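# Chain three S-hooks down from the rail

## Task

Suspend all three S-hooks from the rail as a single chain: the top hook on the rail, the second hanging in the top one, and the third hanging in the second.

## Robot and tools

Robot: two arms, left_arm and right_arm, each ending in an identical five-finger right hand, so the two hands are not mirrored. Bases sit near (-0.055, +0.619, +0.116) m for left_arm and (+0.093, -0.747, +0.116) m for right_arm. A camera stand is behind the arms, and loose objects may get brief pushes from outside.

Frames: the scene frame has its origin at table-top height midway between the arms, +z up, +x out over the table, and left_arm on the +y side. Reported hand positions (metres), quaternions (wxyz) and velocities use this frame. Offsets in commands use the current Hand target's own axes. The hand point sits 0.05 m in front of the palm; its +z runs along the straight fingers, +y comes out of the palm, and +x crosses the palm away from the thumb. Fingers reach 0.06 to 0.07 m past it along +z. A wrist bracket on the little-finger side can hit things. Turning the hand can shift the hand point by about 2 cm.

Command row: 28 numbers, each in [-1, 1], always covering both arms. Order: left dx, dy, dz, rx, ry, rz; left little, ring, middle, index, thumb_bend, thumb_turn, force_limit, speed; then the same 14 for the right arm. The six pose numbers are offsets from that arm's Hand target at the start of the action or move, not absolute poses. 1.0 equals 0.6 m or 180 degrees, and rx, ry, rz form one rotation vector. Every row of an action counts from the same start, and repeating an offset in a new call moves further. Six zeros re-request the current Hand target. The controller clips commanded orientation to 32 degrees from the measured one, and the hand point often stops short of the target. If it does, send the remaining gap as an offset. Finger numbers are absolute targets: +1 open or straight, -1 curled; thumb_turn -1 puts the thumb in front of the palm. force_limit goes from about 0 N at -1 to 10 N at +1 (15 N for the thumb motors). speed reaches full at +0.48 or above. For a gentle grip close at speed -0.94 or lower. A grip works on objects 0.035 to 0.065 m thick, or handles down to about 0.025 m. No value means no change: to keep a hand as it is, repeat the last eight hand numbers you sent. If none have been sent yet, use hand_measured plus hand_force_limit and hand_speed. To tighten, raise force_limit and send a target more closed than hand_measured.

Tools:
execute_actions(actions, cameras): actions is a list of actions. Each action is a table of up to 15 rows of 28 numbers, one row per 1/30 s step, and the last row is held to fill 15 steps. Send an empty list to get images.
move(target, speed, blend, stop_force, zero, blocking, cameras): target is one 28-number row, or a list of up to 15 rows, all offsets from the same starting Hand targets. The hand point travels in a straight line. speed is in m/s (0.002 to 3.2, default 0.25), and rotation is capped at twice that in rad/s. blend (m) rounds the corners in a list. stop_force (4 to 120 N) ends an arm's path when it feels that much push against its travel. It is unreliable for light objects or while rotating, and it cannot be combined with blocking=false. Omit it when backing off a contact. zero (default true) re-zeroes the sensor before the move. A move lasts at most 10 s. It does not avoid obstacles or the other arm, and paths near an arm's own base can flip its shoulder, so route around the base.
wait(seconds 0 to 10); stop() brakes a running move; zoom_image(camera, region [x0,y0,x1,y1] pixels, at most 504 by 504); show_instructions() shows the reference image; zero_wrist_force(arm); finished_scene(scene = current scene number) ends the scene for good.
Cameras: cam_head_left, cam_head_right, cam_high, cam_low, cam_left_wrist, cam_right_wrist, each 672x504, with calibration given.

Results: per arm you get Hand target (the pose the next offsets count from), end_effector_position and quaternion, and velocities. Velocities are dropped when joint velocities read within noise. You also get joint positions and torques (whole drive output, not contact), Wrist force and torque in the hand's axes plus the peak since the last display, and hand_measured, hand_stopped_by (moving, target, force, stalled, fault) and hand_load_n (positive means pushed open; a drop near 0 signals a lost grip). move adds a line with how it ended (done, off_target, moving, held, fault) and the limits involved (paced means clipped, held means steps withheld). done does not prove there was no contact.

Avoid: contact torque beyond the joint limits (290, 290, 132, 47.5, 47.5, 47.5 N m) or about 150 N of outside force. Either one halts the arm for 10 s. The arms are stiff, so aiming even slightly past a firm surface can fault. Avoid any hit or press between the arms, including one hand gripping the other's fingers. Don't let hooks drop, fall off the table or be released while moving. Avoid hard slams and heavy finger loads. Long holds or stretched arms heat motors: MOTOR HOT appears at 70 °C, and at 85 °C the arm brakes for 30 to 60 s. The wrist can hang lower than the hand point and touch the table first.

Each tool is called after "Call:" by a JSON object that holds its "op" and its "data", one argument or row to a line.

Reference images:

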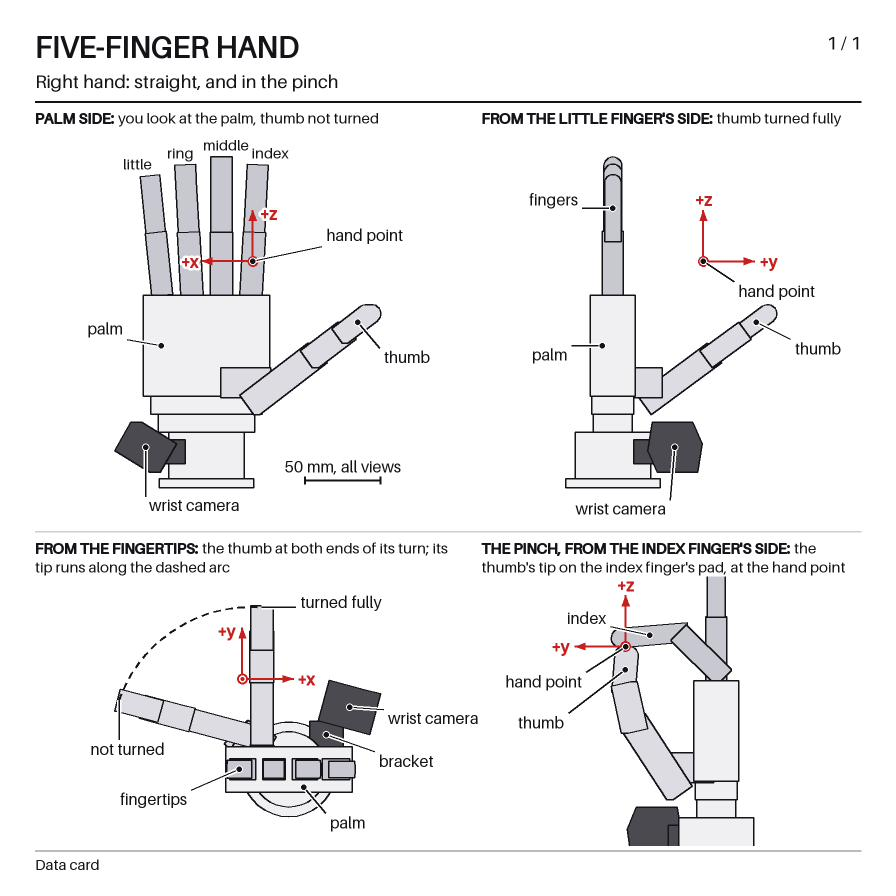

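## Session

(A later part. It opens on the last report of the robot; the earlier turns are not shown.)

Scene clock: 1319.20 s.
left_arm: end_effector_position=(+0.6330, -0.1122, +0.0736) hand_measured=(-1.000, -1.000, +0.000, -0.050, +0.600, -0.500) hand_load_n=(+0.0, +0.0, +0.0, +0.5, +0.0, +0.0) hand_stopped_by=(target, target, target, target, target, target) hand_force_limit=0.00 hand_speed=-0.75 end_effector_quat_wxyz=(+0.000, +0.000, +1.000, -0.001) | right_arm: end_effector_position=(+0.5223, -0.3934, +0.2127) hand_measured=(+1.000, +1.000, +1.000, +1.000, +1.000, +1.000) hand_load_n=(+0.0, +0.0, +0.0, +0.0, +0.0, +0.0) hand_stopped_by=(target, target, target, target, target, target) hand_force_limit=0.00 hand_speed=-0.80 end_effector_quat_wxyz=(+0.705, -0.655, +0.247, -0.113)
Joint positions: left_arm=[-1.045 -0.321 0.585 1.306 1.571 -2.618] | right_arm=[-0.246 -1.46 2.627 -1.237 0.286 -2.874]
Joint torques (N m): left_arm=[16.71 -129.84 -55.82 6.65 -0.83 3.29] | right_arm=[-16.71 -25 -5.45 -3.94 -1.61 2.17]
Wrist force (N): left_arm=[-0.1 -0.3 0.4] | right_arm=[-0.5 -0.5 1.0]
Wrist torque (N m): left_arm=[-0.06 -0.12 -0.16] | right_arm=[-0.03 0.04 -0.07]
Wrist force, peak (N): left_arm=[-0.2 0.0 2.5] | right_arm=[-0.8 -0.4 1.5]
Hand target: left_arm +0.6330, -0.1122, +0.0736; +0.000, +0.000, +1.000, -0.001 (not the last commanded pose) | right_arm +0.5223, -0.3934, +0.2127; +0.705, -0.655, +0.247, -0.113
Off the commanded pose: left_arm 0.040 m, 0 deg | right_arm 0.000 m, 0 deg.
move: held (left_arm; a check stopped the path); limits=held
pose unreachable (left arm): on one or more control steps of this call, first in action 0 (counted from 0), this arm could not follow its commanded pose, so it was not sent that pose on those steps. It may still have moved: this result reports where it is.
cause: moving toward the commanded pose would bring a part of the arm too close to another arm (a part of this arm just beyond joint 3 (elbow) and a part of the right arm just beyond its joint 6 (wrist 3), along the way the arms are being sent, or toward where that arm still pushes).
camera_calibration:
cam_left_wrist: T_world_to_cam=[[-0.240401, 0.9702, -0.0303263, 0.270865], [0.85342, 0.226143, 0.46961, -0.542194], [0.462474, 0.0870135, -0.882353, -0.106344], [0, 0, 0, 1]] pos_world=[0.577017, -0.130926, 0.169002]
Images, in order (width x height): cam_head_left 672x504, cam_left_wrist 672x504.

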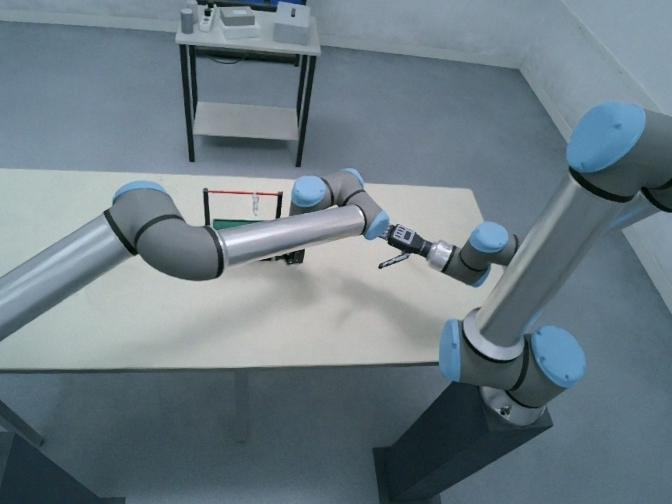

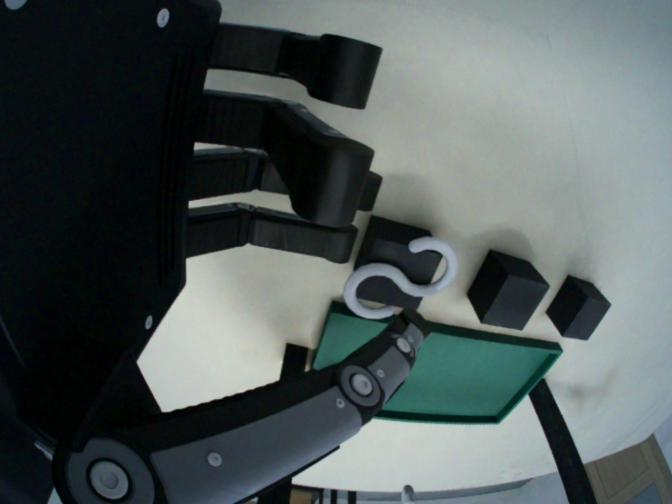

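Call:
{"op": "move", "data": {
  "target": [0,0,0,0,0,0,-1,-1,0.0,-0.05,0.6,-0.5,0.0,-0.75,0.2159,-0.0485,-0.2191,0,0,0,1,1,1,1,1,1,0,-0.8],
  "speed": 0.25
}}

Call:
{"op": "move", "data": {
  "target": [0,0,0.066,0,0,0,-1,-1,0.0,-0.05,0.6,-0.5,0.0,-0.75,0,0,0,0,0,0,1,1,1,1,1,1,0,-0.8],
  "speed": 0.06,
  "stop_force": 8,
  "cameras": ["cam_left_wrist","cam_head_left","cam_right_wrist"]
}}

Call:
{"op": "zoom_image", "data": {
  "camera": "cam_left_wrist",
  "region": [330, 160, 490, 320]
}}

Scene clock: 1327.47 s.
left_arm: end_effector_position=(+0.6330, -0.1122, +0.0736) hand_measured=(-1.000, -1.000, +0.000, -0.050, +0.600, -0.500) hand_load_n=(+0.0, +0.0, +0.0, +0.0, +0.0, +0.5) hand_stopped_by=(target, target, target, target, target, target) hand_force_limit=0.00 hand_speed=-0.75 end_effector_quat_wxyz=(+0.000, +0.000, +1.000, -0.001) | right_arm: end_effector_position=(+0.5721, -0.5735, +0.2128) hand_measured=(+1.000, +1.000, +1.000, +1.000, +1.000, +1.000) hand_load_n=(+0.0, -0.5, +0.0, +0.0, +0.0, +0.0) hand_stopped_by=(target, target, target, target, target, target) hand_force_limit=0.00 hand_speed=-0.80 end_effector_quat_wxyz=(+0.705, -0.656, +0.247, -0.113)
Joint positions: left_arm=[-1.045 -0.321 0.585 1.306 1.571 -2.618] | right_arm=[-0.68 -1.37 2.502 -1.008 -0.15 -3.062]
Joint torques (N m): left_arm=[13.81 -129.59 -56.05 6.65 -0.56 3.2] | right_arm=[-17.7 -21.16 -31.62 2.89 -2.09 -0.89]
Wrist force (N): left_arm=[-0.5 -0.2 0.4] | right_arm=[-0.7 0.1 1.0]
Wrist torque (N m): left_arm=[-0.05 -0.06 -0.19] | right_arm=[0.08 0.07 0.08]
Wrist force, peak (N): left_arm=[-0.6 0.0 0.6] | right_arm=[-2.2 -0.1 1.6]
Hand target: left_arm +0.6330, -0.1122, +0.0736; +0.000, +0.000, +1.000, -0.001 | right_arm +0.5722, -0.5735, +0.2128; +0.705, -0.655, +0.247, -0.113
Off the commanded pose: left_arm 0.000 m, 0 deg | right_arm 0.000 m, 0 deg.
move: done

Scene clock: 1329.23 s.
left_arm: end_effector_position=(+0.6330, -0.1122, +0.0340) hand_measured=(-1.000, -1.000, +0.000, -0.050, +0.600, -0.500) hand_load_n=(+0.0, +0.0, +0.0, +0.5, +0.0, +0.0) hand_stopped_by=(target, target, target, target, target, target) hand_force_limit=0.00 hand_speed=-0.75 end_effector_quat_wxyz=(+0.000, +0.000, +1.000, -0.001) | right_arm: end_effector_position=(+0.5721, -0.5735, +0.2128) hand_measured=(+1.000, +1.000, +1.000, +1.000, +1.000, +1.000) hand_load_n=(+0.0, +0.0, +0.0, -0.5, +0.0, -0.5) hand_stopped_by=(target, target, target, target, target, target) hand_force_limit=0.00 hand_speed=-0.80 end_effector_quat_wxyz=(+0.705, -0.656, +0.247, -0.113)
Joint positions: left_arm=[-1.045 -0.289 0.59 1.268 1.571 -2.618] | right_arm=[-0.68 -1.37 2.502 -1.008 -0.15 -3.063]
Joint torques (N m): left_arm=[16.34 -106.71 -56.11 1.43 -0.2 3.27] | right_arm=[-16.88 -21.84 -32.49 3.02 -2.01 -1.49]
Wrist force (N): left_arm=[-0.4 -0.1 0.5] | right_arm=[-0.5 -0.6 0.7]
Wrist torque (N m): left_arm=[-0.07 -0.10 -0.18] | right_arm=[0.01 0.05 0.08]
Wrist force, peak (N): left_arm=[-0.6 -0.1 0.9] | right_arm=[-0.8 0.0 1.5]
Hand target: left_arm +0.6330, -0.1122, +0.0340; +0.000, +0.000, +1.000, -0.001 | right_arm +0.5721, -0.5735, +0.2128; +0.705, -0.656, +0.247, -0.113
Off the commanded pose: left_arm 0.000 m, 0 deg | right_arm 0.000 m, 0 deg.
move: done
camera_calibration:
cam_left_wrist: T_world_to_cam=[[-0.240401, 0.9702, -0.0303263, 0.269761], [0.85342, 0.226143, 0.46961, -0.523575], [0.462474, 0.0870135, -0.882353, -0.141276], [0, 0, 0, 1]] pos_world=[0.577017, -0.131026, 0.129402]
cam_right_wrist: T_world_to_cam=[[0.000403727, -0.000702041, -1, 0.216395], [-0.999999, 0.00145595, -0.000404749, 0.581975], [0.00145624, 0.999999, -0.000701453, 0.695673], [0, 0, 0, 1]] pos_world=[0.580874, -0.696367, 0.217118]
Images, in order (width x height): cam_head_left 672x504, cam_left_wrist 672x504, cam_right_wrist 672x504.

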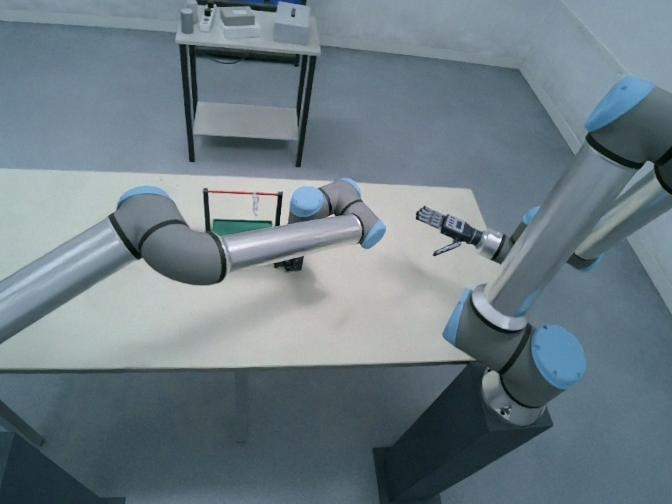

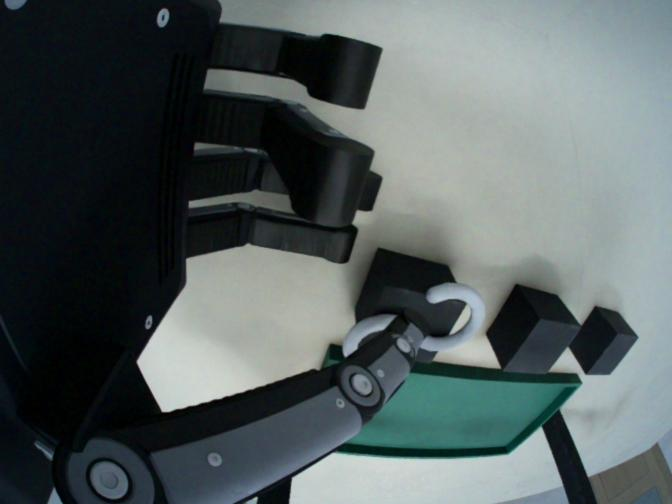

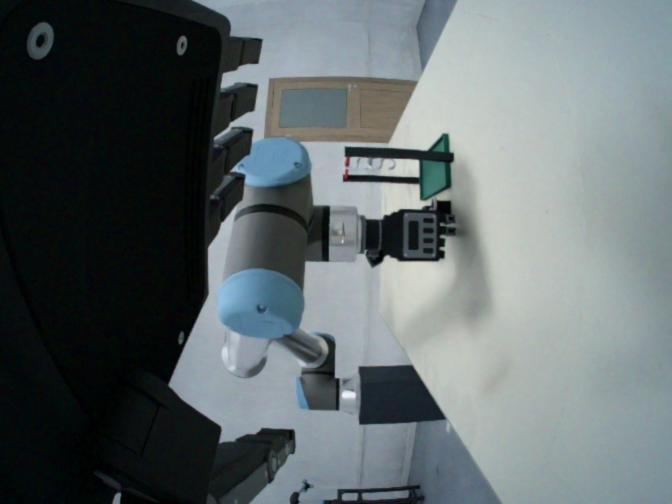

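Scaled by 3.150 from the camera's 672x504 image, which has a finer 960x720 frame.

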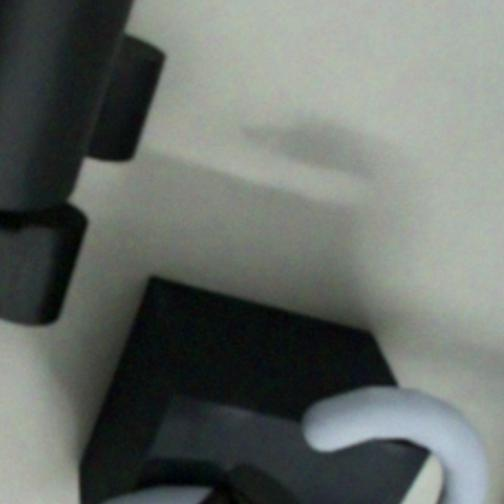

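Call:
{"op": "move", "data": {
  "target": [
    [0.004,0,0,0,0,0,-1,-1,0.0,-0.05,0.6,-0.5,0.0,-0.75,0,0,0,0,0,0,1,1,1,1,1,1,0,-0.8],
    [0.004,0.0787,0,0,0,0,-1,-1,0.0,-0.05,0.6,-0.5,0.0,-0.75,0,0,0,0,0,0,1,1,1,1,1,1,0,-0.8]
  ],
  "speed": 0.02,
  "stop_force": 4,
  "cameras": ["cam_left_wrist"]
}}

Call:
{"op": "zoom_image", "data": {
  "camera": "cam_left_wrist",
  "region": [290, 180, 450, 340]
}}

Scene clock: 1347.43 s.
left_arm: end_effector_position=(+0.6306, -0.0650, +0.0340) hand_measured=(-1.000, -1.000, +0.000, -0.050, +0.600, -0.500) hand_load_n=(+0.0, +0.0, +0.0, +0.0, +0.0, +0.0) hand_stopped_by=(target, target, target, target, target, target) hand_force_limit=0.00 hand_speed=-0.75 end_effector_quat_wxyz=(+0.000, +0.000, +1.000, -0.001) | right_arm: end_effector_position=(+0.5721, -0.5735, +0.2128) hand_measured=(+1.000, +1.000, +1.000, +1.000, +1.000, +1.000) hand_load_n=(+0.0, +0.0, +0.0, +0.0, +0.5, +0.0) hand_stopped_by=(target, target, target, target, target, target) hand_force_limit=0.00 hand_speed=-0.80 end_effector_quat_wxyz=(+0.705, -0.656, +0.247, -0.113)
Joint positions: left_arm=[-1.022 -0.381 0.781 1.169 1.571 -2.596] | right_arm=[-0.68 -1.37 2.502 -1.008 -0.15 -3.063]
Joint torques (N m): left_arm=[14.99 -125.55 -25.82 1.8 2.14 3.26] | right_arm=[-15.85 -23.15 -32.81 3.2 -1.34 -1.38]
Wrist force (N): left_arm=[-0.4 -0.7 0.4] | right_arm=[-0.3 0.0 0.8]
Wrist torque (N m): left_arm=[-0.19 -0.09 -0.23] | right_arm=[0.07 0.02 0.10]
Wrist force, peak (N): left_arm=[-0.6 -0.2 1.1] | right_arm=[-0.6 -0.3 1.6]
Hand target: left_arm +0.6306, -0.0650, +0.0340; +0.000, +0.000, +1.000, -0.001 | right_arm +0.5721, -0.5735, +0.2128; +0.705, -0.656, +0.247, -0.113
Off the commanded pose: left_arm 0.000 m, 0 deg | right_arm 0.000 m, 0 deg.
move: done
camera_calibration:
cam_left_wrist: T_world_to_cam=[[-0.240402, 0.9702, -0.0303242, 0.223388], [0.853441, 0.226148, 0.469569, -0.532161], [0.462433, 0.0870054, -0.882375, -0.144336], [0, 0, 0, 1]] pos_world=[0.574617, -0.0838265, 0.129302]
Images, in order (width x height): cam_left_wrist 672x504.

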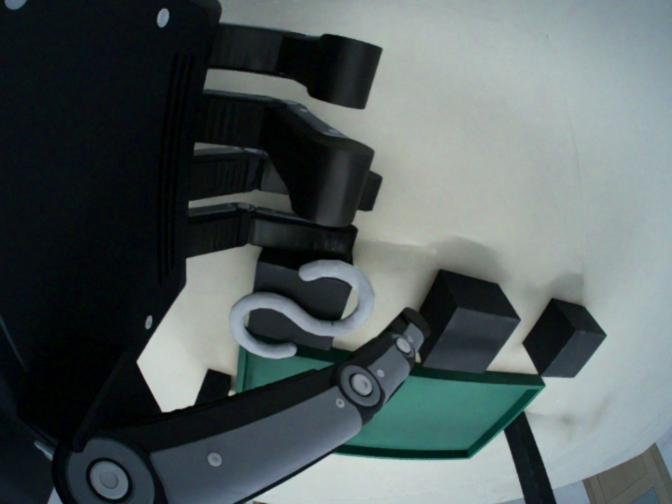

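Scaled by 3.150 from the camera's 672x504 image, which has a finer 960x720 frame.

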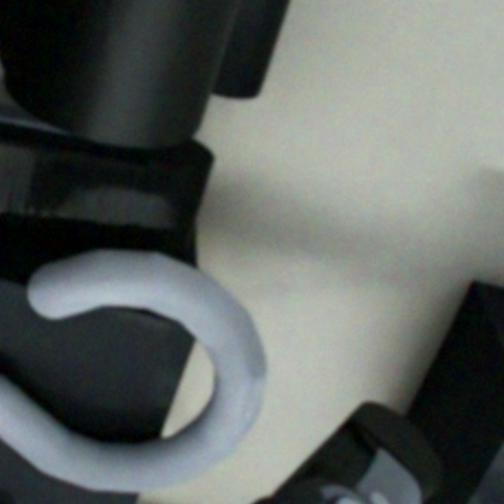

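Call:
{"op": "move", "data": {
  "target": [0,0,-0.0067,0,0,0,-1,-1,0.0,-0.08,0.6,-0.5,0.0,-0.75,0,0,0,0,0,0,1,1,1,1,1,1,0,-0.8],
  "speed": 0.02
}}

Call:
{"op": "move", "data": {
  "target": [0,0,0,0,0,0,-1,-1,0.0,-0.08,0.1,-0.5,0.0,-0.75,0,0,0,0,0,0,1,1,1,1,1,1,0,-0.8],
  "speed": 0.02,
  "cameras": ["cam_left_wrist"]
}}

Call:
{"op": "zoom_image", "data": {
  "camera": "cam_left_wrist",
  "region": [270, 180, 430, 340]
}}

Scene clock: 1351.50 s.
left_arm: end_effector_position=(+0.6306, -0.0650, +0.0379) hand_measured=(-1.000, -1.000, +0.000, -0.080, +0.600, -0.500) hand_load_n=(+0.0, +0.0, +0.0, +0.0, +0.0, +0.0) hand_stopped_by=(target, target, target, target, target, target) hand_force_limit=0.00 hand_speed=-0.75 end_effector_quat_wxyz=(+0.000, +0.000, +1.000, -0.001) | right_arm: end_effector_position=(+0.5721, -0.5735, +0.2128) hand_measured=(+1.000, +1.000, +1.000, +1.000, +1.000, +1.000) hand_load_n=(+0.0, +0.0, +0.0, +0.0, +0.0, +0.0) hand_stopped_by=(target, target, target, target, target, target) hand_force_limit=0.00 hand_speed=-0.80 end_effector_quat_wxyz=(+0.705, -0.656, +0.247, -0.113)
Joint positions: left_arm=[-1.022 -0.384 0.781 1.173 1.571 -2.596] | right_arm=[-0.68 -1.37 2.502 -1.008 -0.15 -3.063]
Joint torques (N m): left_arm=[16.24 -126.6 -36.88 7.4 -0.98 3.12] | right_arm=[-16.64 -20.71 -31.59 2.87 -1.44 -1.24]
Wrist force (N): left_arm=[-0.4 -0.4 0.5] | right_arm=[-0.4 -0.1 0.9]
Wrist torque (N m): left_arm=[-0.14 -0.10 -0.22] | right_arm=[0.04 0.03 0.09]
Wrist force, peak (N): left_arm=[-0.5 -0.6 0.7] | right_arm=[-0.7 0.0 1.5]
Hand target: left_arm +0.6306, -0.0650, +0.0380; +0.000, +0.000, +1.000, -0.001 | right_arm +0.5721, -0.5735, +0.2128; +0.705, -0.656, +0.247, -0.113
Off the commanded pose: left_arm 0.000 m, 0 deg | right_arm 0.000 m, 0 deg.
move: done

Scene clock: 1353.17 s.
left_arm: end_effector_position=(+0.6306, -0.0650, +0.0380) hand_measured=(-1.000, -1.000, +0.000, -0.080, +0.100, -0.500) hand_load_n=(+0.5, +0.0, +0.0, +0.0, +0.0, +0.0) hand_stopped_by=(target, target, target, target, target, target) hand_force_limit=0.00 hand_speed=-0.75 end_effector_quat_wxyz=(+0.000, +0.000, +1.000, -0.001) | right_arm: end_effector_position=(+0.5721, -0.5735, +0.2128) hand_measured=(+1.000, +1.000, +1.000, +1.000, +1.000, +1.000) hand_load_n=(+0.0, +0.0, +0.0, +0.0, +0.0, +0.0) hand_stopped_by=(target, target, target, target, target, target) hand_force_limit=0.00 hand_speed=-0.80 end_effector_quat_wxyz=(+0.705, -0.656, +0.247, -0.113)
Joint positions: left_arm=[-1.022 -0.384 0.781 1.173 1.571 -2.596] | right_arm=[-0.68 -1.37 2.502 -1.008 -0.15 -3.063]
Joint torques (N m): left_arm=[15.73 -127.51 -53.98 6.89 -0.9 3.32] | right_arm=[-17.76 -24.16 -31.74 2.89 -1.55 -1.37]
Wrist force (N): left_arm=[-0.4 -0.4 0.3] | right_arm=[-0.4 -0.4 1.2]
Wrist torque (N m): left_arm=[-0.14 -0.10 -0.21] | right_arm=[0.00 0.01 0.08]
Wrist force, peak (N): left_arm=[-0.4 -0.6 0.8] | right_arm=[-0.6 -0.1 1.5]
Hand target: left_arm +0.6306, -0.0650, +0.0380; +0.000, +0.000, +1.000, -0.001 | right_arm +0.5721, -0.5735, +0.2128; +0.705, -0.656, +0.247, -0.113
Off the commanded pose: left_arm 0.000 m, 0 deg | right_arm 0.000 m, 0 deg.
move: done
camera_calibration:
cam_left_wrist: T_world_to_cam=[[-0.240401, 0.9702, -0.0303263, 0.223509], [0.85342, 0.226143, 0.46961, -0.534032], [0.462474, 0.0870135, -0.882353, -0.140832], [0, 0, 0, 1]] pos_world=[0.574617, -0.0838265, 0.133302]
Images, in order (width x height): cam_left_wrist 672x504.

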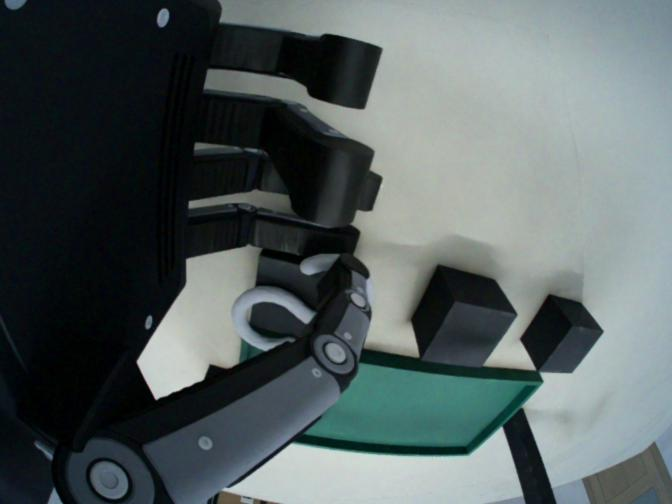

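Scaled by 3.150 from the camera's 672x504 image, which has a finer 960x720 frame.

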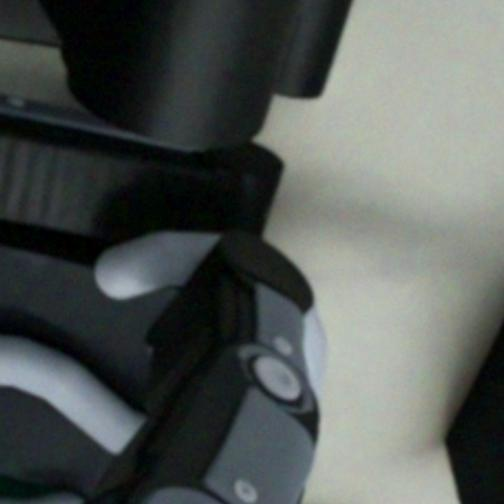

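Call:
{"op": "move", "data": {
  "target": [0,0,0,0,0,0,-1,-1,0.0,-0.4,0.1,-0.5,-0.6,-0.9,0,0,0,0,0,0,1,1,1,1,1,1,0,-0.8],
  "speed": 0.02
}}

Call:
{"op": "move", "data": {
  "target": [0,0,0,0,0,0,-1,-1,0.0,-0.45,-0.1,-0.5,0.0,-0.92,0,0,0,0,0,0,1,1,1,1,1,1,0,-0.8],
  "speed": 0.02,
  "cameras": ["cam_left_wrist"]
}}

Call:
{"op": "zoom_image", "data": {
  "camera": "cam_left_wrist",
  "region": [220, 200, 380, 360]
}}

Scene clock: 1355.90 s.
left_arm: end_effector_position=(+0.6306, -0.0650, +0.0380) hand_measured=(-1.000, -1.000, +0.000, -0.152, +0.100, -0.500) hand_load_n=(+0.0, +0.0, +0.0, +5.0, +2.0, -0.5) hand_stopped_by=(target, target, target, force, target, target) hand_force_limit=-0.60 hand_speed=-0.90 end_effector_quat_wxyz=(+0.000, +0.000, +1.000, -0.001) | right_arm: end_effector_position=(+0.5721, -0.5735, +0.2128) hand_measured=(+1.000, +1.000, +1.000, +1.000, +1.000, +1.000) hand_load_n=(+0.0, +0.0, +0.0, +0.0, +0.0, +0.0) hand_stopped_by=(target, target, target, target, target, target) hand_force_limit=0.00 hand_speed=-0.80 end_effector_quat_wxyz=(+0.705, -0.656, +0.247, -0.113)
Joint positions: left_arm=[-1.022 -0.384 0.781 1.173 1.571 -2.596] | right_arm=[-0.68 -1.37 2.502 -1.008 -0.15 -3.063]
Joint torques (N m): left_arm=[15.31 -125.06 -53.69 6.32 -0.69 2.74] | right_arm=[-17.41 -22.46 -32.49 2.57 -1.35 -1.05]
Wrist force (N): left_arm=[-0.3 -0.7 0.8] | right_arm=[-0.6 -0.1 0.7]
Wrist torque (N m): left_arm=[-0.22 -0.13 -0.22] | right_arm=[0.08 0.07 0.07]
Wrist force, peak (N): left_arm=[-0.3 -0.7 0.8] | right_arm=[-0.8 -0.2 1.5]
Hand target: left_arm +0.6306, -0.0650, +0.0380; +0.000, +0.000, +1.000, -0.001 | right_arm +0.5721, -0.5735, +0.2128; +0.705, -0.656, +0.247, -0.113
Off the commanded pose: left_arm 0.000 m, 0 deg | right_arm 0.000 m, 0 deg.
move: done

Scene clock: 1356.40 s.
left_arm: end_effector_position=(+0.6306, -0.0650, +0.0380) hand_measured=(-1.000, -1.000, +0.000, -0.158, +0.084, -0.500) hand_load_n=(+0.0, +0.0, +0.5, +9.0, +7.0, -0.5) hand_stopped_by=(target, target, target, force, force, target) hand_force_limit=0.00 hand_speed=-0.92 end_effector_quat_wxyz=(+0.000, +0.000, +1.000, -0.001) | right_arm: end_effector_position=(+0.5721, -0.5735, +0.2128) hand_measured=(+1.000, +1.000, +1.000, +1.000, +1.000, +1.000) hand_load_n=(+0.0, +0.0, +0.0, +0.0, +0.0, +0.0) hand_stopped_by=(target, target, target, target, target, target) hand_force_limit=0.00 hand_speed=-0.80 end_effector_quat_wxyz=(+0.705, -0.656, +0.247, -0.113)
Joint positions: left_arm=[-1.022 -0.384 0.781 1.173 1.571 -2.596] | right_arm=[-0.68 -1.37 2.502 -1.008 -0.15 -3.063]
Joint torques (N m): left_arm=[14.3 -124.73 -53.21 6.54 -0.48 2.8] | right_arm=[-16.07 -21.47 -31.75 3.09 -1.24 -1.31]
Wrist force (N): left_arm=[-0.5 -0.4 0.8] | right_arm=[-0.4 -0.1 1.4]
Wrist torque (N m): left_arm=[-0.15 -0.07 -0.22] | right_arm=[0.03 0.02 0.09]
Wrist force, peak (N): left_arm=[-0.4 -0.5 0.9] | right_arm=[-0.4 -0.1 1.4]
Hand target: left_arm +0.6306, -0.0650, +0.0380; +0.000, +0.000, +1.000, -0.001 | right_arm +0.5721, -0.5735, +0.2128; +0.705, -0.656, +0.247, -0.113
Off the commanded pose: left_arm 0.000 m, 0 deg | right_arm 0.000 m, 0 deg.
move: done
camera_calibration:
cam_left_wrist: T_world_to_cam=[[-0.240401, 0.9702, -0.0303263, 0.223509], [0.85342, 0.226143, 0.46961, -0.534032], [0.462474, 0.0870135, -0.882353, -0.140832], [0, 0, 0, 1]] pos_world=[0.574617, -0.0838265, 0.133302]
Images, in order (width x height): cam_left_wrist 672x504.

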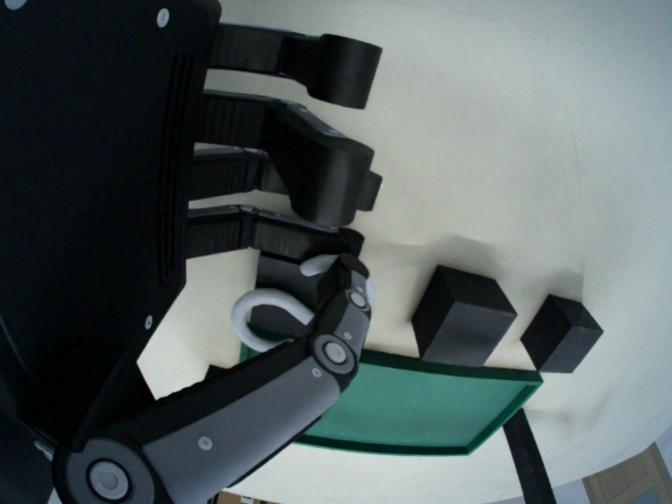

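Scaled by 3.150 from the camera's 672x504 image, which has a finer 960x720 frame.

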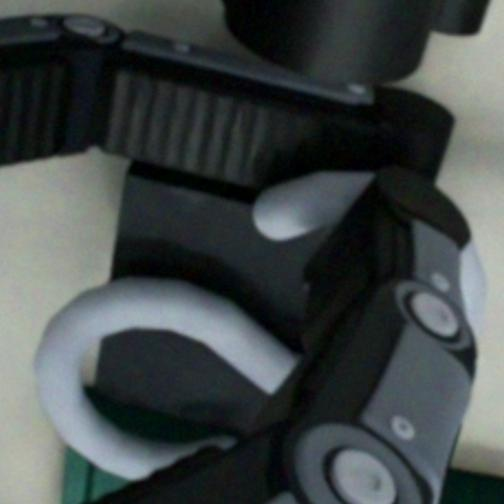

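Call:
{"op": "move", "data": {
  "target": [0,0,-0.1367,0,0,0,-1,-1,0.0,-0.45,-0.1,-0.5,0.0,-0.92,0,0,0,0,0,0,1,1,1,1,1,1,0,-0.8],
  "speed": 0.06,
  "cameras": ["cam_left_wrist","cam_low"]
}}

Call:
{"op": "zoom_image", "data": {
  "camera": "cam_left_wrist",
  "region": [200, 180, 400, 380]
}}

Call:
{"op": "zoom_image", "data": {
  "camera": "cam_low",
  "region": [320, 200, 420, 300]
}}

Scene clock: 1361.10 s.
left_arm: end_effector_position=(+0.6305, -0.0649, +0.1199) hand_measured=(-1.000, -1.000, +0.000, -0.158, +0.084, -0.500) hand_load_n=(+0.0, +0.0, +0.0, +9.0, +7.0, -0.5) hand_stopped_by=(target, target, target, force, force, target) hand_force_limit=0.00 hand_speed=-0.92 end_effector_quat_wxyz=(+0.000, +0.000, +1.000, -0.001) | right_arm: end_effector_position=(+0.5721, -0.5735, +0.2128) hand_measured=(+1.000, +1.000, +1.000, +1.000, +1.000, +1.000) hand_load_n=(+0.0, -0.5, +0.0, +0.0, +0.0, -0.5) hand_stopped_by=(target, target, target, target, target, target) hand_force_limit=0.00 hand_speed=-0.80 end_effector_quat_wxyz=(+0.705, -0.656, +0.247, -0.113)
Joint positions: left_arm=[-1.022 -0.451 0.765 1.256 1.571 -2.596] | right_arm=[-0.68 -1.37 2.502 -1.008 -0.15 -3.063]
Joint torques (N m): left_arm=[10.18 -128.02 -55.6 6.52 -0.87 2.86] | right_arm=[-15.39 -23.6 -31.14 2.92 -1.69 -1.14]
Wrist force (N): left_arm=[-0.2 -0.4 0.6] | right_arm=[-0.5 -0.6 1.0]
Wrist torque (N m): left_arm=[-0.19 -0.09 -0.24] | right_arm=[-0.01 0.04 0.08]
Wrist force, peak (N): left_arm=[-0.3 -0.6 1.1] | right_arm=[-0.6 -0.3 1.6]
Hand target: left_arm +0.6305, -0.0649, +0.1200; +0.000, +0.000, +1.000, -0.001 | right_arm +0.5721, -0.5735, +0.2128; +0.705, -0.656, +0.247, -0.113
Off the commanded pose: left_arm 0.000 m, 0 deg | right_arm 0.000 m, 0 deg.
move: done
camera_calibration:
cam_left_wrist: T_world_to_cam=[[-0.240401, 0.9702, -0.0303263, 0.225896], [0.85342, 0.226143, 0.46961, -0.572516], [0.462474, 0.0870135, -0.882353, -0.0685761], [0, 0, 0, 1]] pos_world=[0.574617, -0.0837265, 0.215202]
Images, in order (width x height): cam_low 672x504, cam_left_wrist 672x504.

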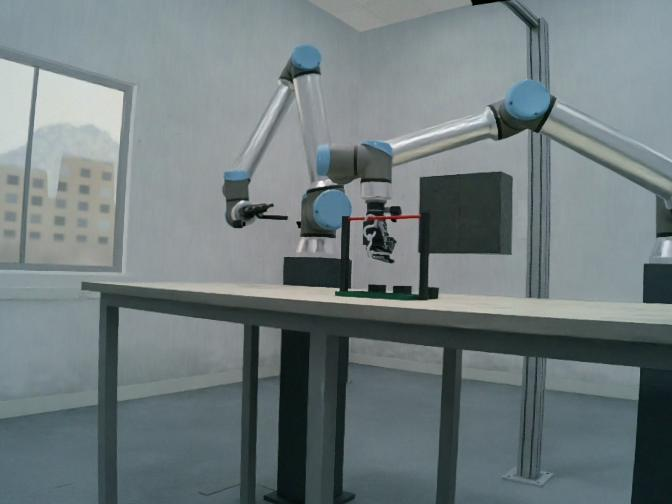

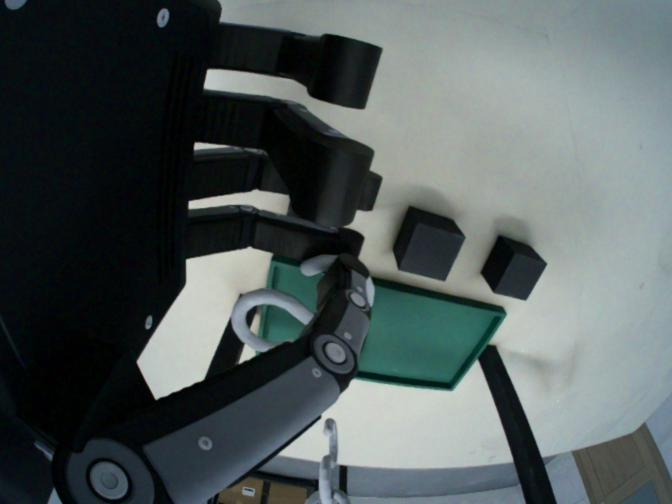

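Scaled by 2.520 from the camera's 672x504 image, which has a finer 960x720 frame.

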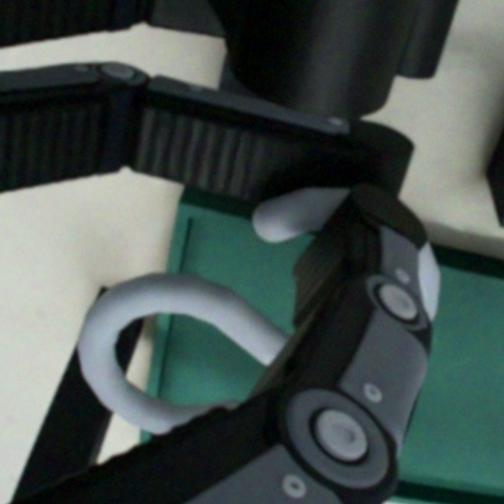

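Scaled by 5.040 from the camera's 672x504 image, which has a finer 960x720 frame.

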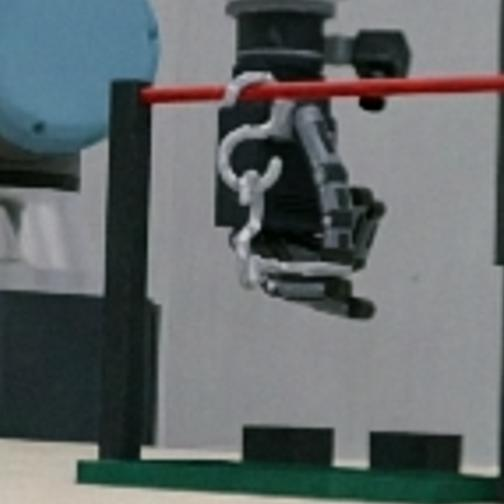

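Call:
{"op": "move", "data": {
  "target": [0.0008,0.0748,-0.1167,0.3612,-0.0768,0.2171,-1,-1,0.0,-0.45,-0.1,-0.5,0.0,-0.92,0,0,0,0,0,0,1,1,1,1,1,1,0,-0.8],
  "speed": 0.2,
  "cameras": ["cam_left_wrist","cam_low","cam_head_left","cam_right_wrist","cam_high"]
}}

Scene clock: 1389.53 s.
left_arm: end_effector_position=(+0.6300, -0.0200, +0.1900) hand_measured=(-1.000, -1.000, +0.000, -0.158, +0.084, -0.500) hand_load_n=(+0.0, +0.0, +0.0, +9.0, +7.0, -1.0) hand_stopped_by=(target, target, target, force, force, target) hand_force_limit=0.00 hand_speed=-0.92 end_effector_quat_wxyz=(+0.112, +0.316, +0.782, -0.526) | right_arm: end_effector_position=(+0.5721, -0.5735, +0.2128) hand_measured=(+1.000, +1.000, +1.000, +1.000, +1.000, +1.000) hand_load_n=(+0.0, +0.0, +0.0, +0.0, +0.0, +0.0) hand_stopped_by=(target, target, target, target, target, target) hand_force_limit=0.00 hand_speed=-0.80 end_effector_quat_wxyz=(+0.705, -0.656, +0.247, -0.113)
Joint positions: left_arm=[-0.767 -0.894 1.552 0.035 2.42 -1.99] | right_arm=[-0.68 -1.37 2.502 -1.008 -0.15 -3.063]
Joint torques (N m): left_arm=[13.44 -75.77 -22.64 -1.34 4.13 0.64] | right_arm=[-15.61 -23.31 -32.36 2.82 -1.09 -0.98]
Wrist force (N): left_arm=[-0.1 0.0 2.2] | right_arm=[-0.3 -0.2 0.7]
Wrist torque (N m): left_arm=[-0.01 -0.18 -0.10] | right_arm=[0.05 0.04 0.09]
Wrist force, peak (N): left_arm=[0.0 -0.1 2.5] | right_arm=[-0.9 -0.5 1.3]
Hand target: left_arm +0.6300, -0.0199, +0.1900; +0.112, +0.316, +0.782, -0.526 | right_arm +0.5721, -0.5735, +0.2128; +0.705, -0.656, +0.247, -0.113
Off the commanded pose: left_arm 0.000 m, 0 deg | right_arm 0.000 m, 0 deg.
move: done
camera_calibration:
cam_left_wrist: T_world_to_cam=[[0.402956, 0.304582, -0.86305, -0.0761324], [0.873498, 0.153484, 0.462001, -0.627756], [0.273181, -0.940039, -0.204204, -0.0404302], [0, 0, 0, 1]] pos_world=[0.590066, 0.0815329, 0.216062]
cam_right_wrist: T_world_to_cam=[[0.000403727, -0.000702041, -1, 0.216395], [-0.999999, 0.00145595, -0.000404749, 0.581975], [0.00145624, 0.999999, -0.000701453, 0.695673], [0, 0, 0, 1]] pos_world=[0.580874, -0.696367, 0.217118]
Images, in order (width x height): cam_head_left 672x504, cam_high 672x504, cam_low 672x504, cam_left_wrist 672x504, cam_right_wrist 672x504.

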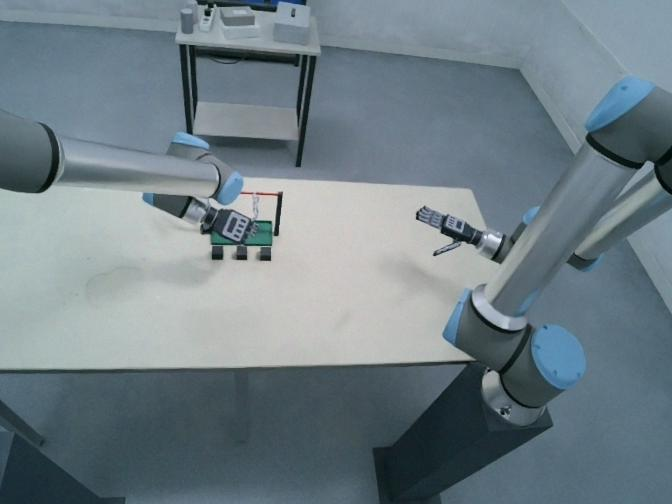

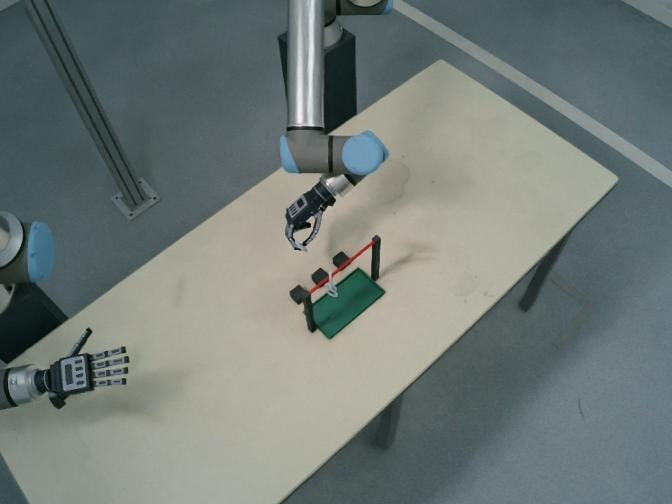

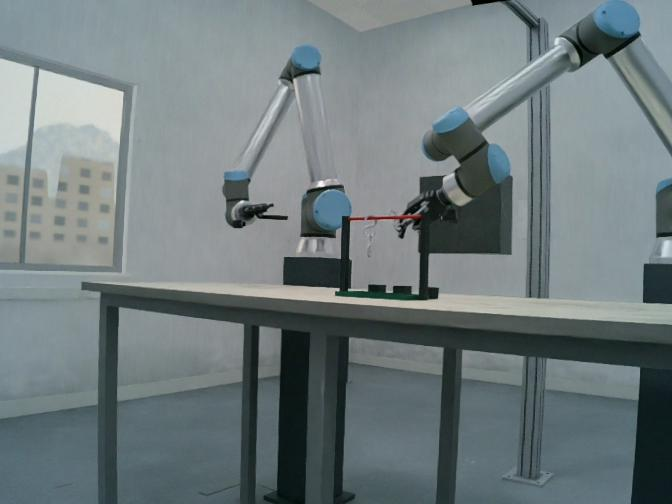

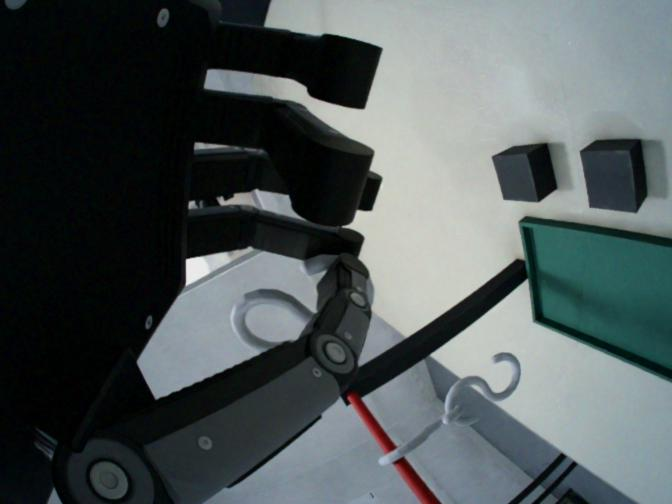

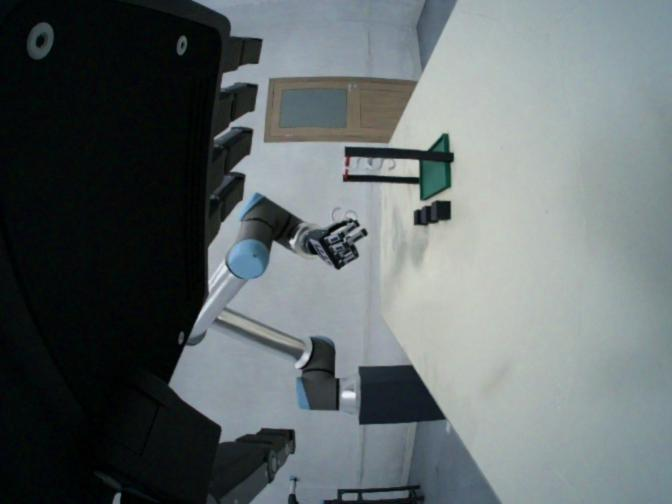

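Call:
{"op": "move", "data": {
  "target": [0,0,0,0,0,0,-1,-1,0.0,-0.45,-0.1,-0.5,0.0,-0.92,-0.1355,0.1110,0.5309,0,0,0,1,1,1,1,1,1,0,-0.8],
  "speed": 0.2,
  "cameras": ["cam_right_wrist","cam_low","cam_head_left","cam_high"]
}}

Scene clock: 1400.83 s.
left_arm: end_effector_position=(+0.6300, -0.0199, +0.1900) hand_measured=(-1.000, -1.000, +0.000, -0.158, +0.084, -0.500) hand_load_n=(+0.0, +0.0, +0.0, +8.5, +7.0, -1.0) hand_stopped_by=(target, target, target, force, force, target) hand_force_limit=0.00 hand_speed=-0.92 end_effector_quat_wxyz=(+0.112, +0.316, +0.782, -0.526) | right_arm: end_effector_position=(+0.6501, -0.2502, +0.1696) hand_measured=(+1.000, +1.000, +1.000, +1.000, +1.000, +1.000) hand_load_n=(+0.0, +0.0, +0.0, +0.0, +0.0, +0.0) hand_stopped_by=(target, target, target, target, target, target) hand_force_limit=0.00 hand_speed=-0.80 end_effector_quat_wxyz=(+0.705, -0.656, +0.247, -0.113)
Joint positions: left_arm=[-0.767 -0.894 1.552 0.034 2.42 -1.99] | right_arm=[0.133 -1.153 2.293 -1.169 0.664 -2.917]
Joint torques (N m): left_arm=[15.06 -76.2 -21.96 -1.18 4.41 -1.2] | right_arm=[14.86 -42.48 -34.23 0.93 2.85 -1.38]
Wrist force (N): left_arm=[-0.3 -0.2 2.1] | right_arm=[-0.7 -0.1 0.3]
Wrist torque (N m): left_arm=[-0.03 -0.13 -0.12] | right_arm=[0.09 0.13 0.07]
Wrist force, peak (N): left_arm=[-0.5 -0.1 2.4] | right_arm=[-1.3 0.4 1.6]
Hand target: left_arm +0.6300, -0.0199, +0.1900; +0.112, +0.316, +0.782, -0.526 | right_arm +0.6501, -0.2501, +0.1696; +0.705, -0.656, +0.247, -0.113
Off the commanded pose: left_arm 0.000 m, 0 deg | right_arm 0.000 m, 0 deg.
move: done
camera_calibration:
cam_right_wrist: T_world_to_cam=[[0.000403727, -0.000702041, -1, 0.17339], [-0.999999, 0.00145595, -0.000404749, 0.659487], [0.00145624, 0.999999, -0.000701453, 0.372329], [0, 0, 0, 1]] pos_world=[0.658874, -0.373167, 0.173918]
Images, in order (width x height): cam_head_left 672x504, cam_high 672x504, cam_low 672x504, cam_right_wrist 672x504.

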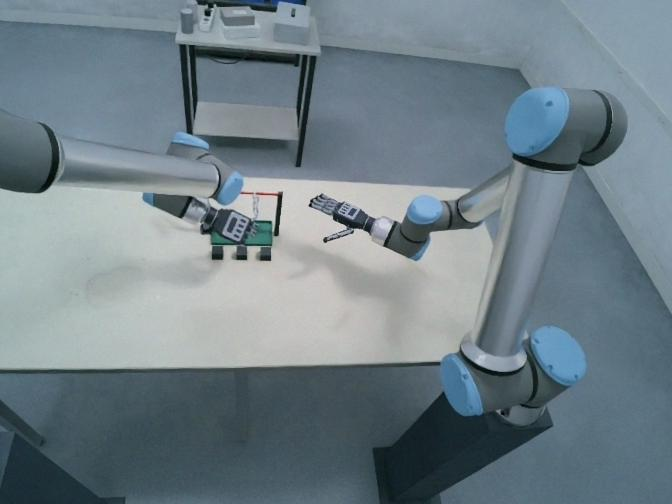

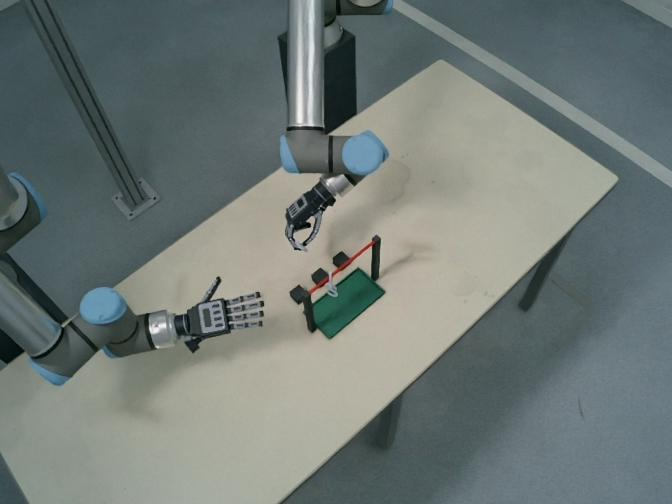

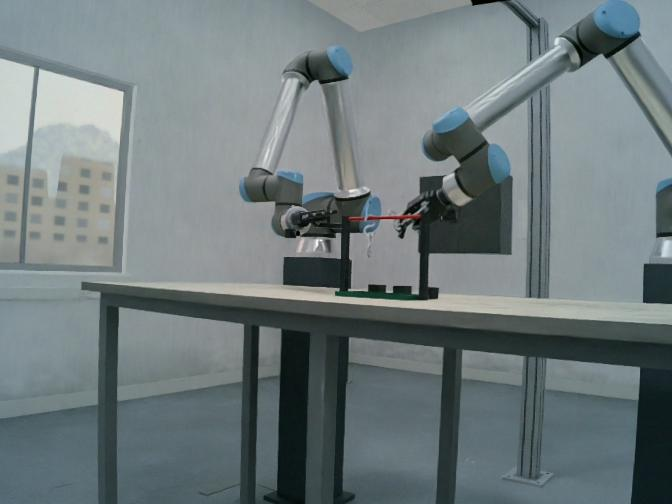

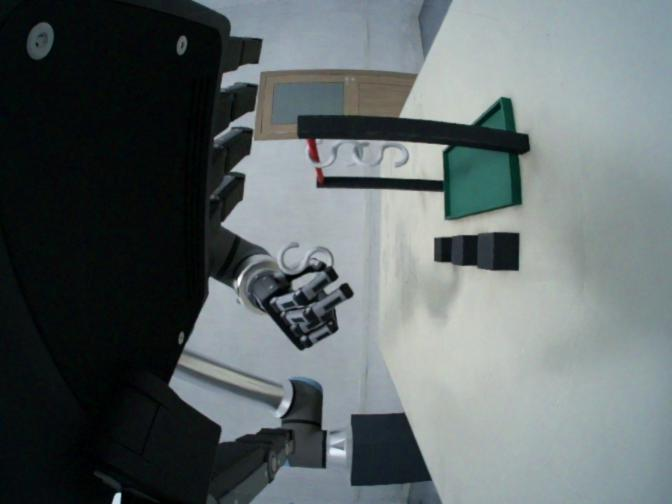

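Call:
{"op": "zoom_image", "data": {
  "camera": "cam_right_wrist",
  "region": [260, 120, 430, 290]
}}

Call:
{"op": "zoom_image", "data": {
  "camera": "cam_right_wrist",
  "region": [300, 120, 420, 190]
}}

Call:
{"op": "zoom_image", "data": {
  "camera": "cam_low",
  "region": [340, 180, 430, 270]
}}

Call:
{"op": "zoom_image", "data": {
  "camera": "cam_head_left",
  "region": [200, 180, 300, 260]
}}

Scaled by 2.965 from the camera's 672x504 image, which has a finer 960x720 frame.

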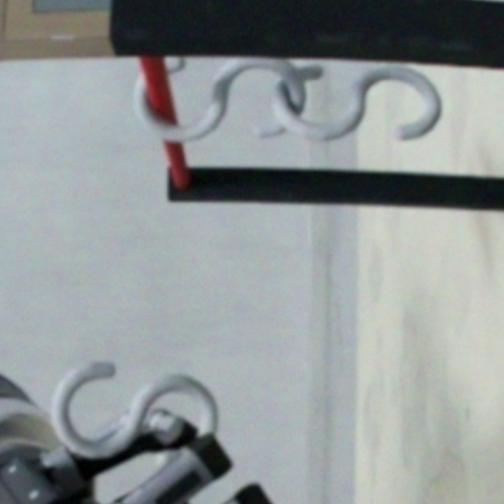

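Scaled by 4.200 from the camera's 672x504 image, which has a finer 960x720 frame.

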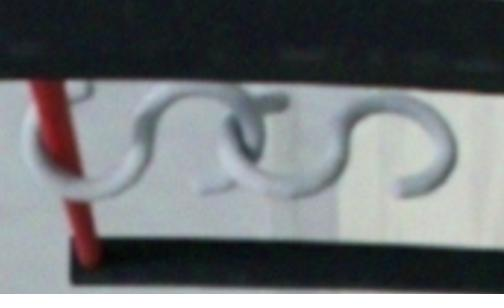

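Scaled by 5.600 from the camera's 672x504 image, which has a finer 960x720 frame.

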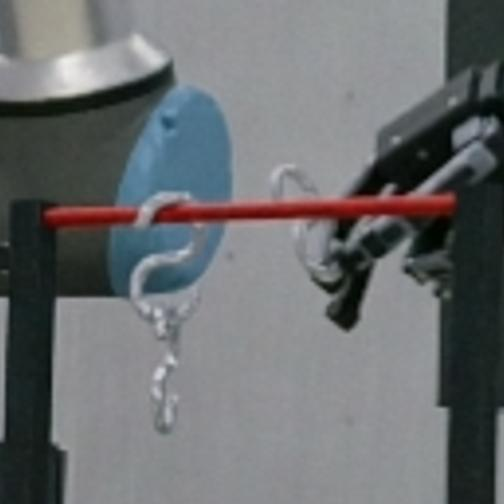

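Scaled by 5.040 from the camera's 672x504 image, which has a finer 960x720 frame.

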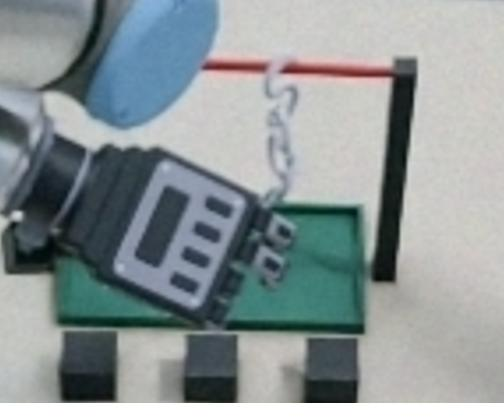

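Call:
{"op": "move", "data": {
  "target": [0,0,0,0,0,0,-1,-1,0.0,-0.45,-0.1,-0.5,0.0,-0.92,-0.0639,0.0123,-0.0372,0,0,0,1,1,1,1,1,1,0,-0.8],
  "speed": 0.15,
  "cameras": ["cam_right_wrist"]
}}

Call:
{"op": "zoom_image", "data": {
  "camera": "cam_right_wrist",
  "region": [300, 60, 440, 160]
}}

Call:
{"op": "zoom_image", "data": {
  "camera": "cam_right_wrist",
  "region": [250, 180, 370, 280]
}}

Scene clock: 1407.40 s.
left_arm: end_effector_position=(+0.6300, -0.0199, +0.1900) hand_measured=(-1.000, -1.000, +0.000, -0.158, +0.084, -0.500) hand_load_n=(+0.0, +0.0, +0.0, +9.0, +7.0, -1.0) hand_stopped_by=(target, target, target, force, force, target) hand_force_limit=0.00 hand_speed=-0.92 end_effector_quat_wxyz=(+0.112, +0.316, +0.782, -0.526) | right_arm: end_effector_position=(+0.6053, -0.2501, +0.1696) hand_measured=(+1.000, +1.000, +1.000, +1.000, +1.000, +1.000) hand_load_n=(+0.0, +0.0, +0.0, +0.0, +0.0, +0.0) hand_stopped_by=(target, target, target, target, target, target) hand_force_limit=0.00 hand_speed=-0.80 end_effector_quat_wxyz=(+0.705, -0.656, +0.247, -0.113)
Joint positions: left_arm=[-0.767 -0.894 1.552 0.034 2.42 -1.99] | right_arm=[0.147 -1.191 2.37 -1.208 0.678 -2.918]
Joint torques (N m): left_arm=[15.26 -78.14 -21.59 -1.18 4.23 -1.09] | right_arm=[12.67 -63.03 -5.96 -4.64 2.47 2.25]
Wrist force (N): left_arm=[-0.4 -0.2 2.1] | right_arm=[-0.9 0.2 0.6]
Wrist torque (N m): left_arm=[-0.04 -0.13 -0.13] | right_arm=[0.12 0.17 0.02]
Wrist force, peak (N): left_arm=[-0.2 -0.4 2.6] | right_arm=[-1.3 0.4 0.9]
Hand target: left_arm +0.6300, -0.0199, +0.1900; +0.112, +0.316, +0.782, -0.526 | right_arm +0.6052, -0.2501, +0.1696; +0.705, -0.656, +0.247, -0.113
Off the commanded pose: left_arm 0.000 m, 0 deg | right_arm 0.000 m, 0 deg.
move: done
camera_calibration:
cam_right_wrist: T_world_to_cam=[[0.000503996, -0.000801751, -1, 0.173311], [-0.999999, 0.00145691, -0.000505164, 0.614705], [0.00145732, 0.999999, -0.000801016, 0.372311], [0, 0, 0, 1]] pos_world=[0.614074, -0.373067, 0.173919]
Images, in order (width x height): cam_right_wrist 672x504.

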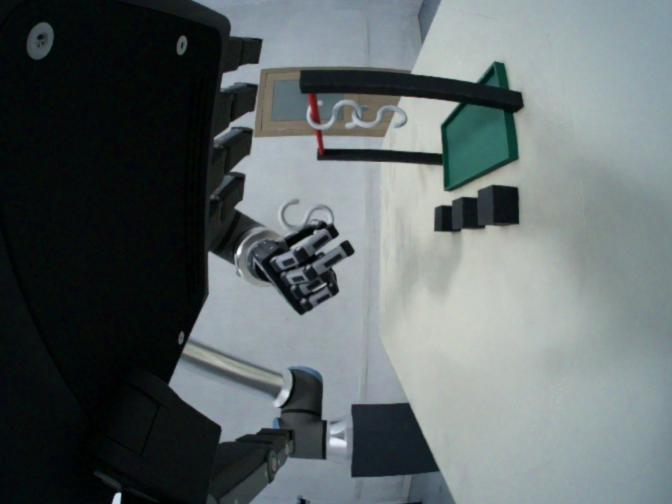

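Scaled by 3.600 from the camera's 672x504 image, which has a finer 960x720 frame.

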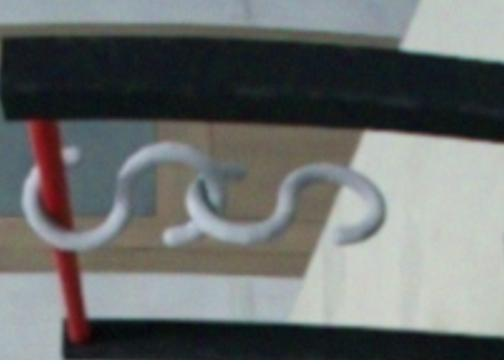

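Scaled by 4.200 from the camera's 672x504 image, which has a finer 960x720 frame.

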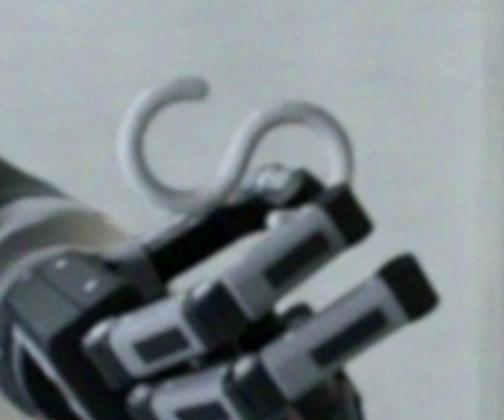

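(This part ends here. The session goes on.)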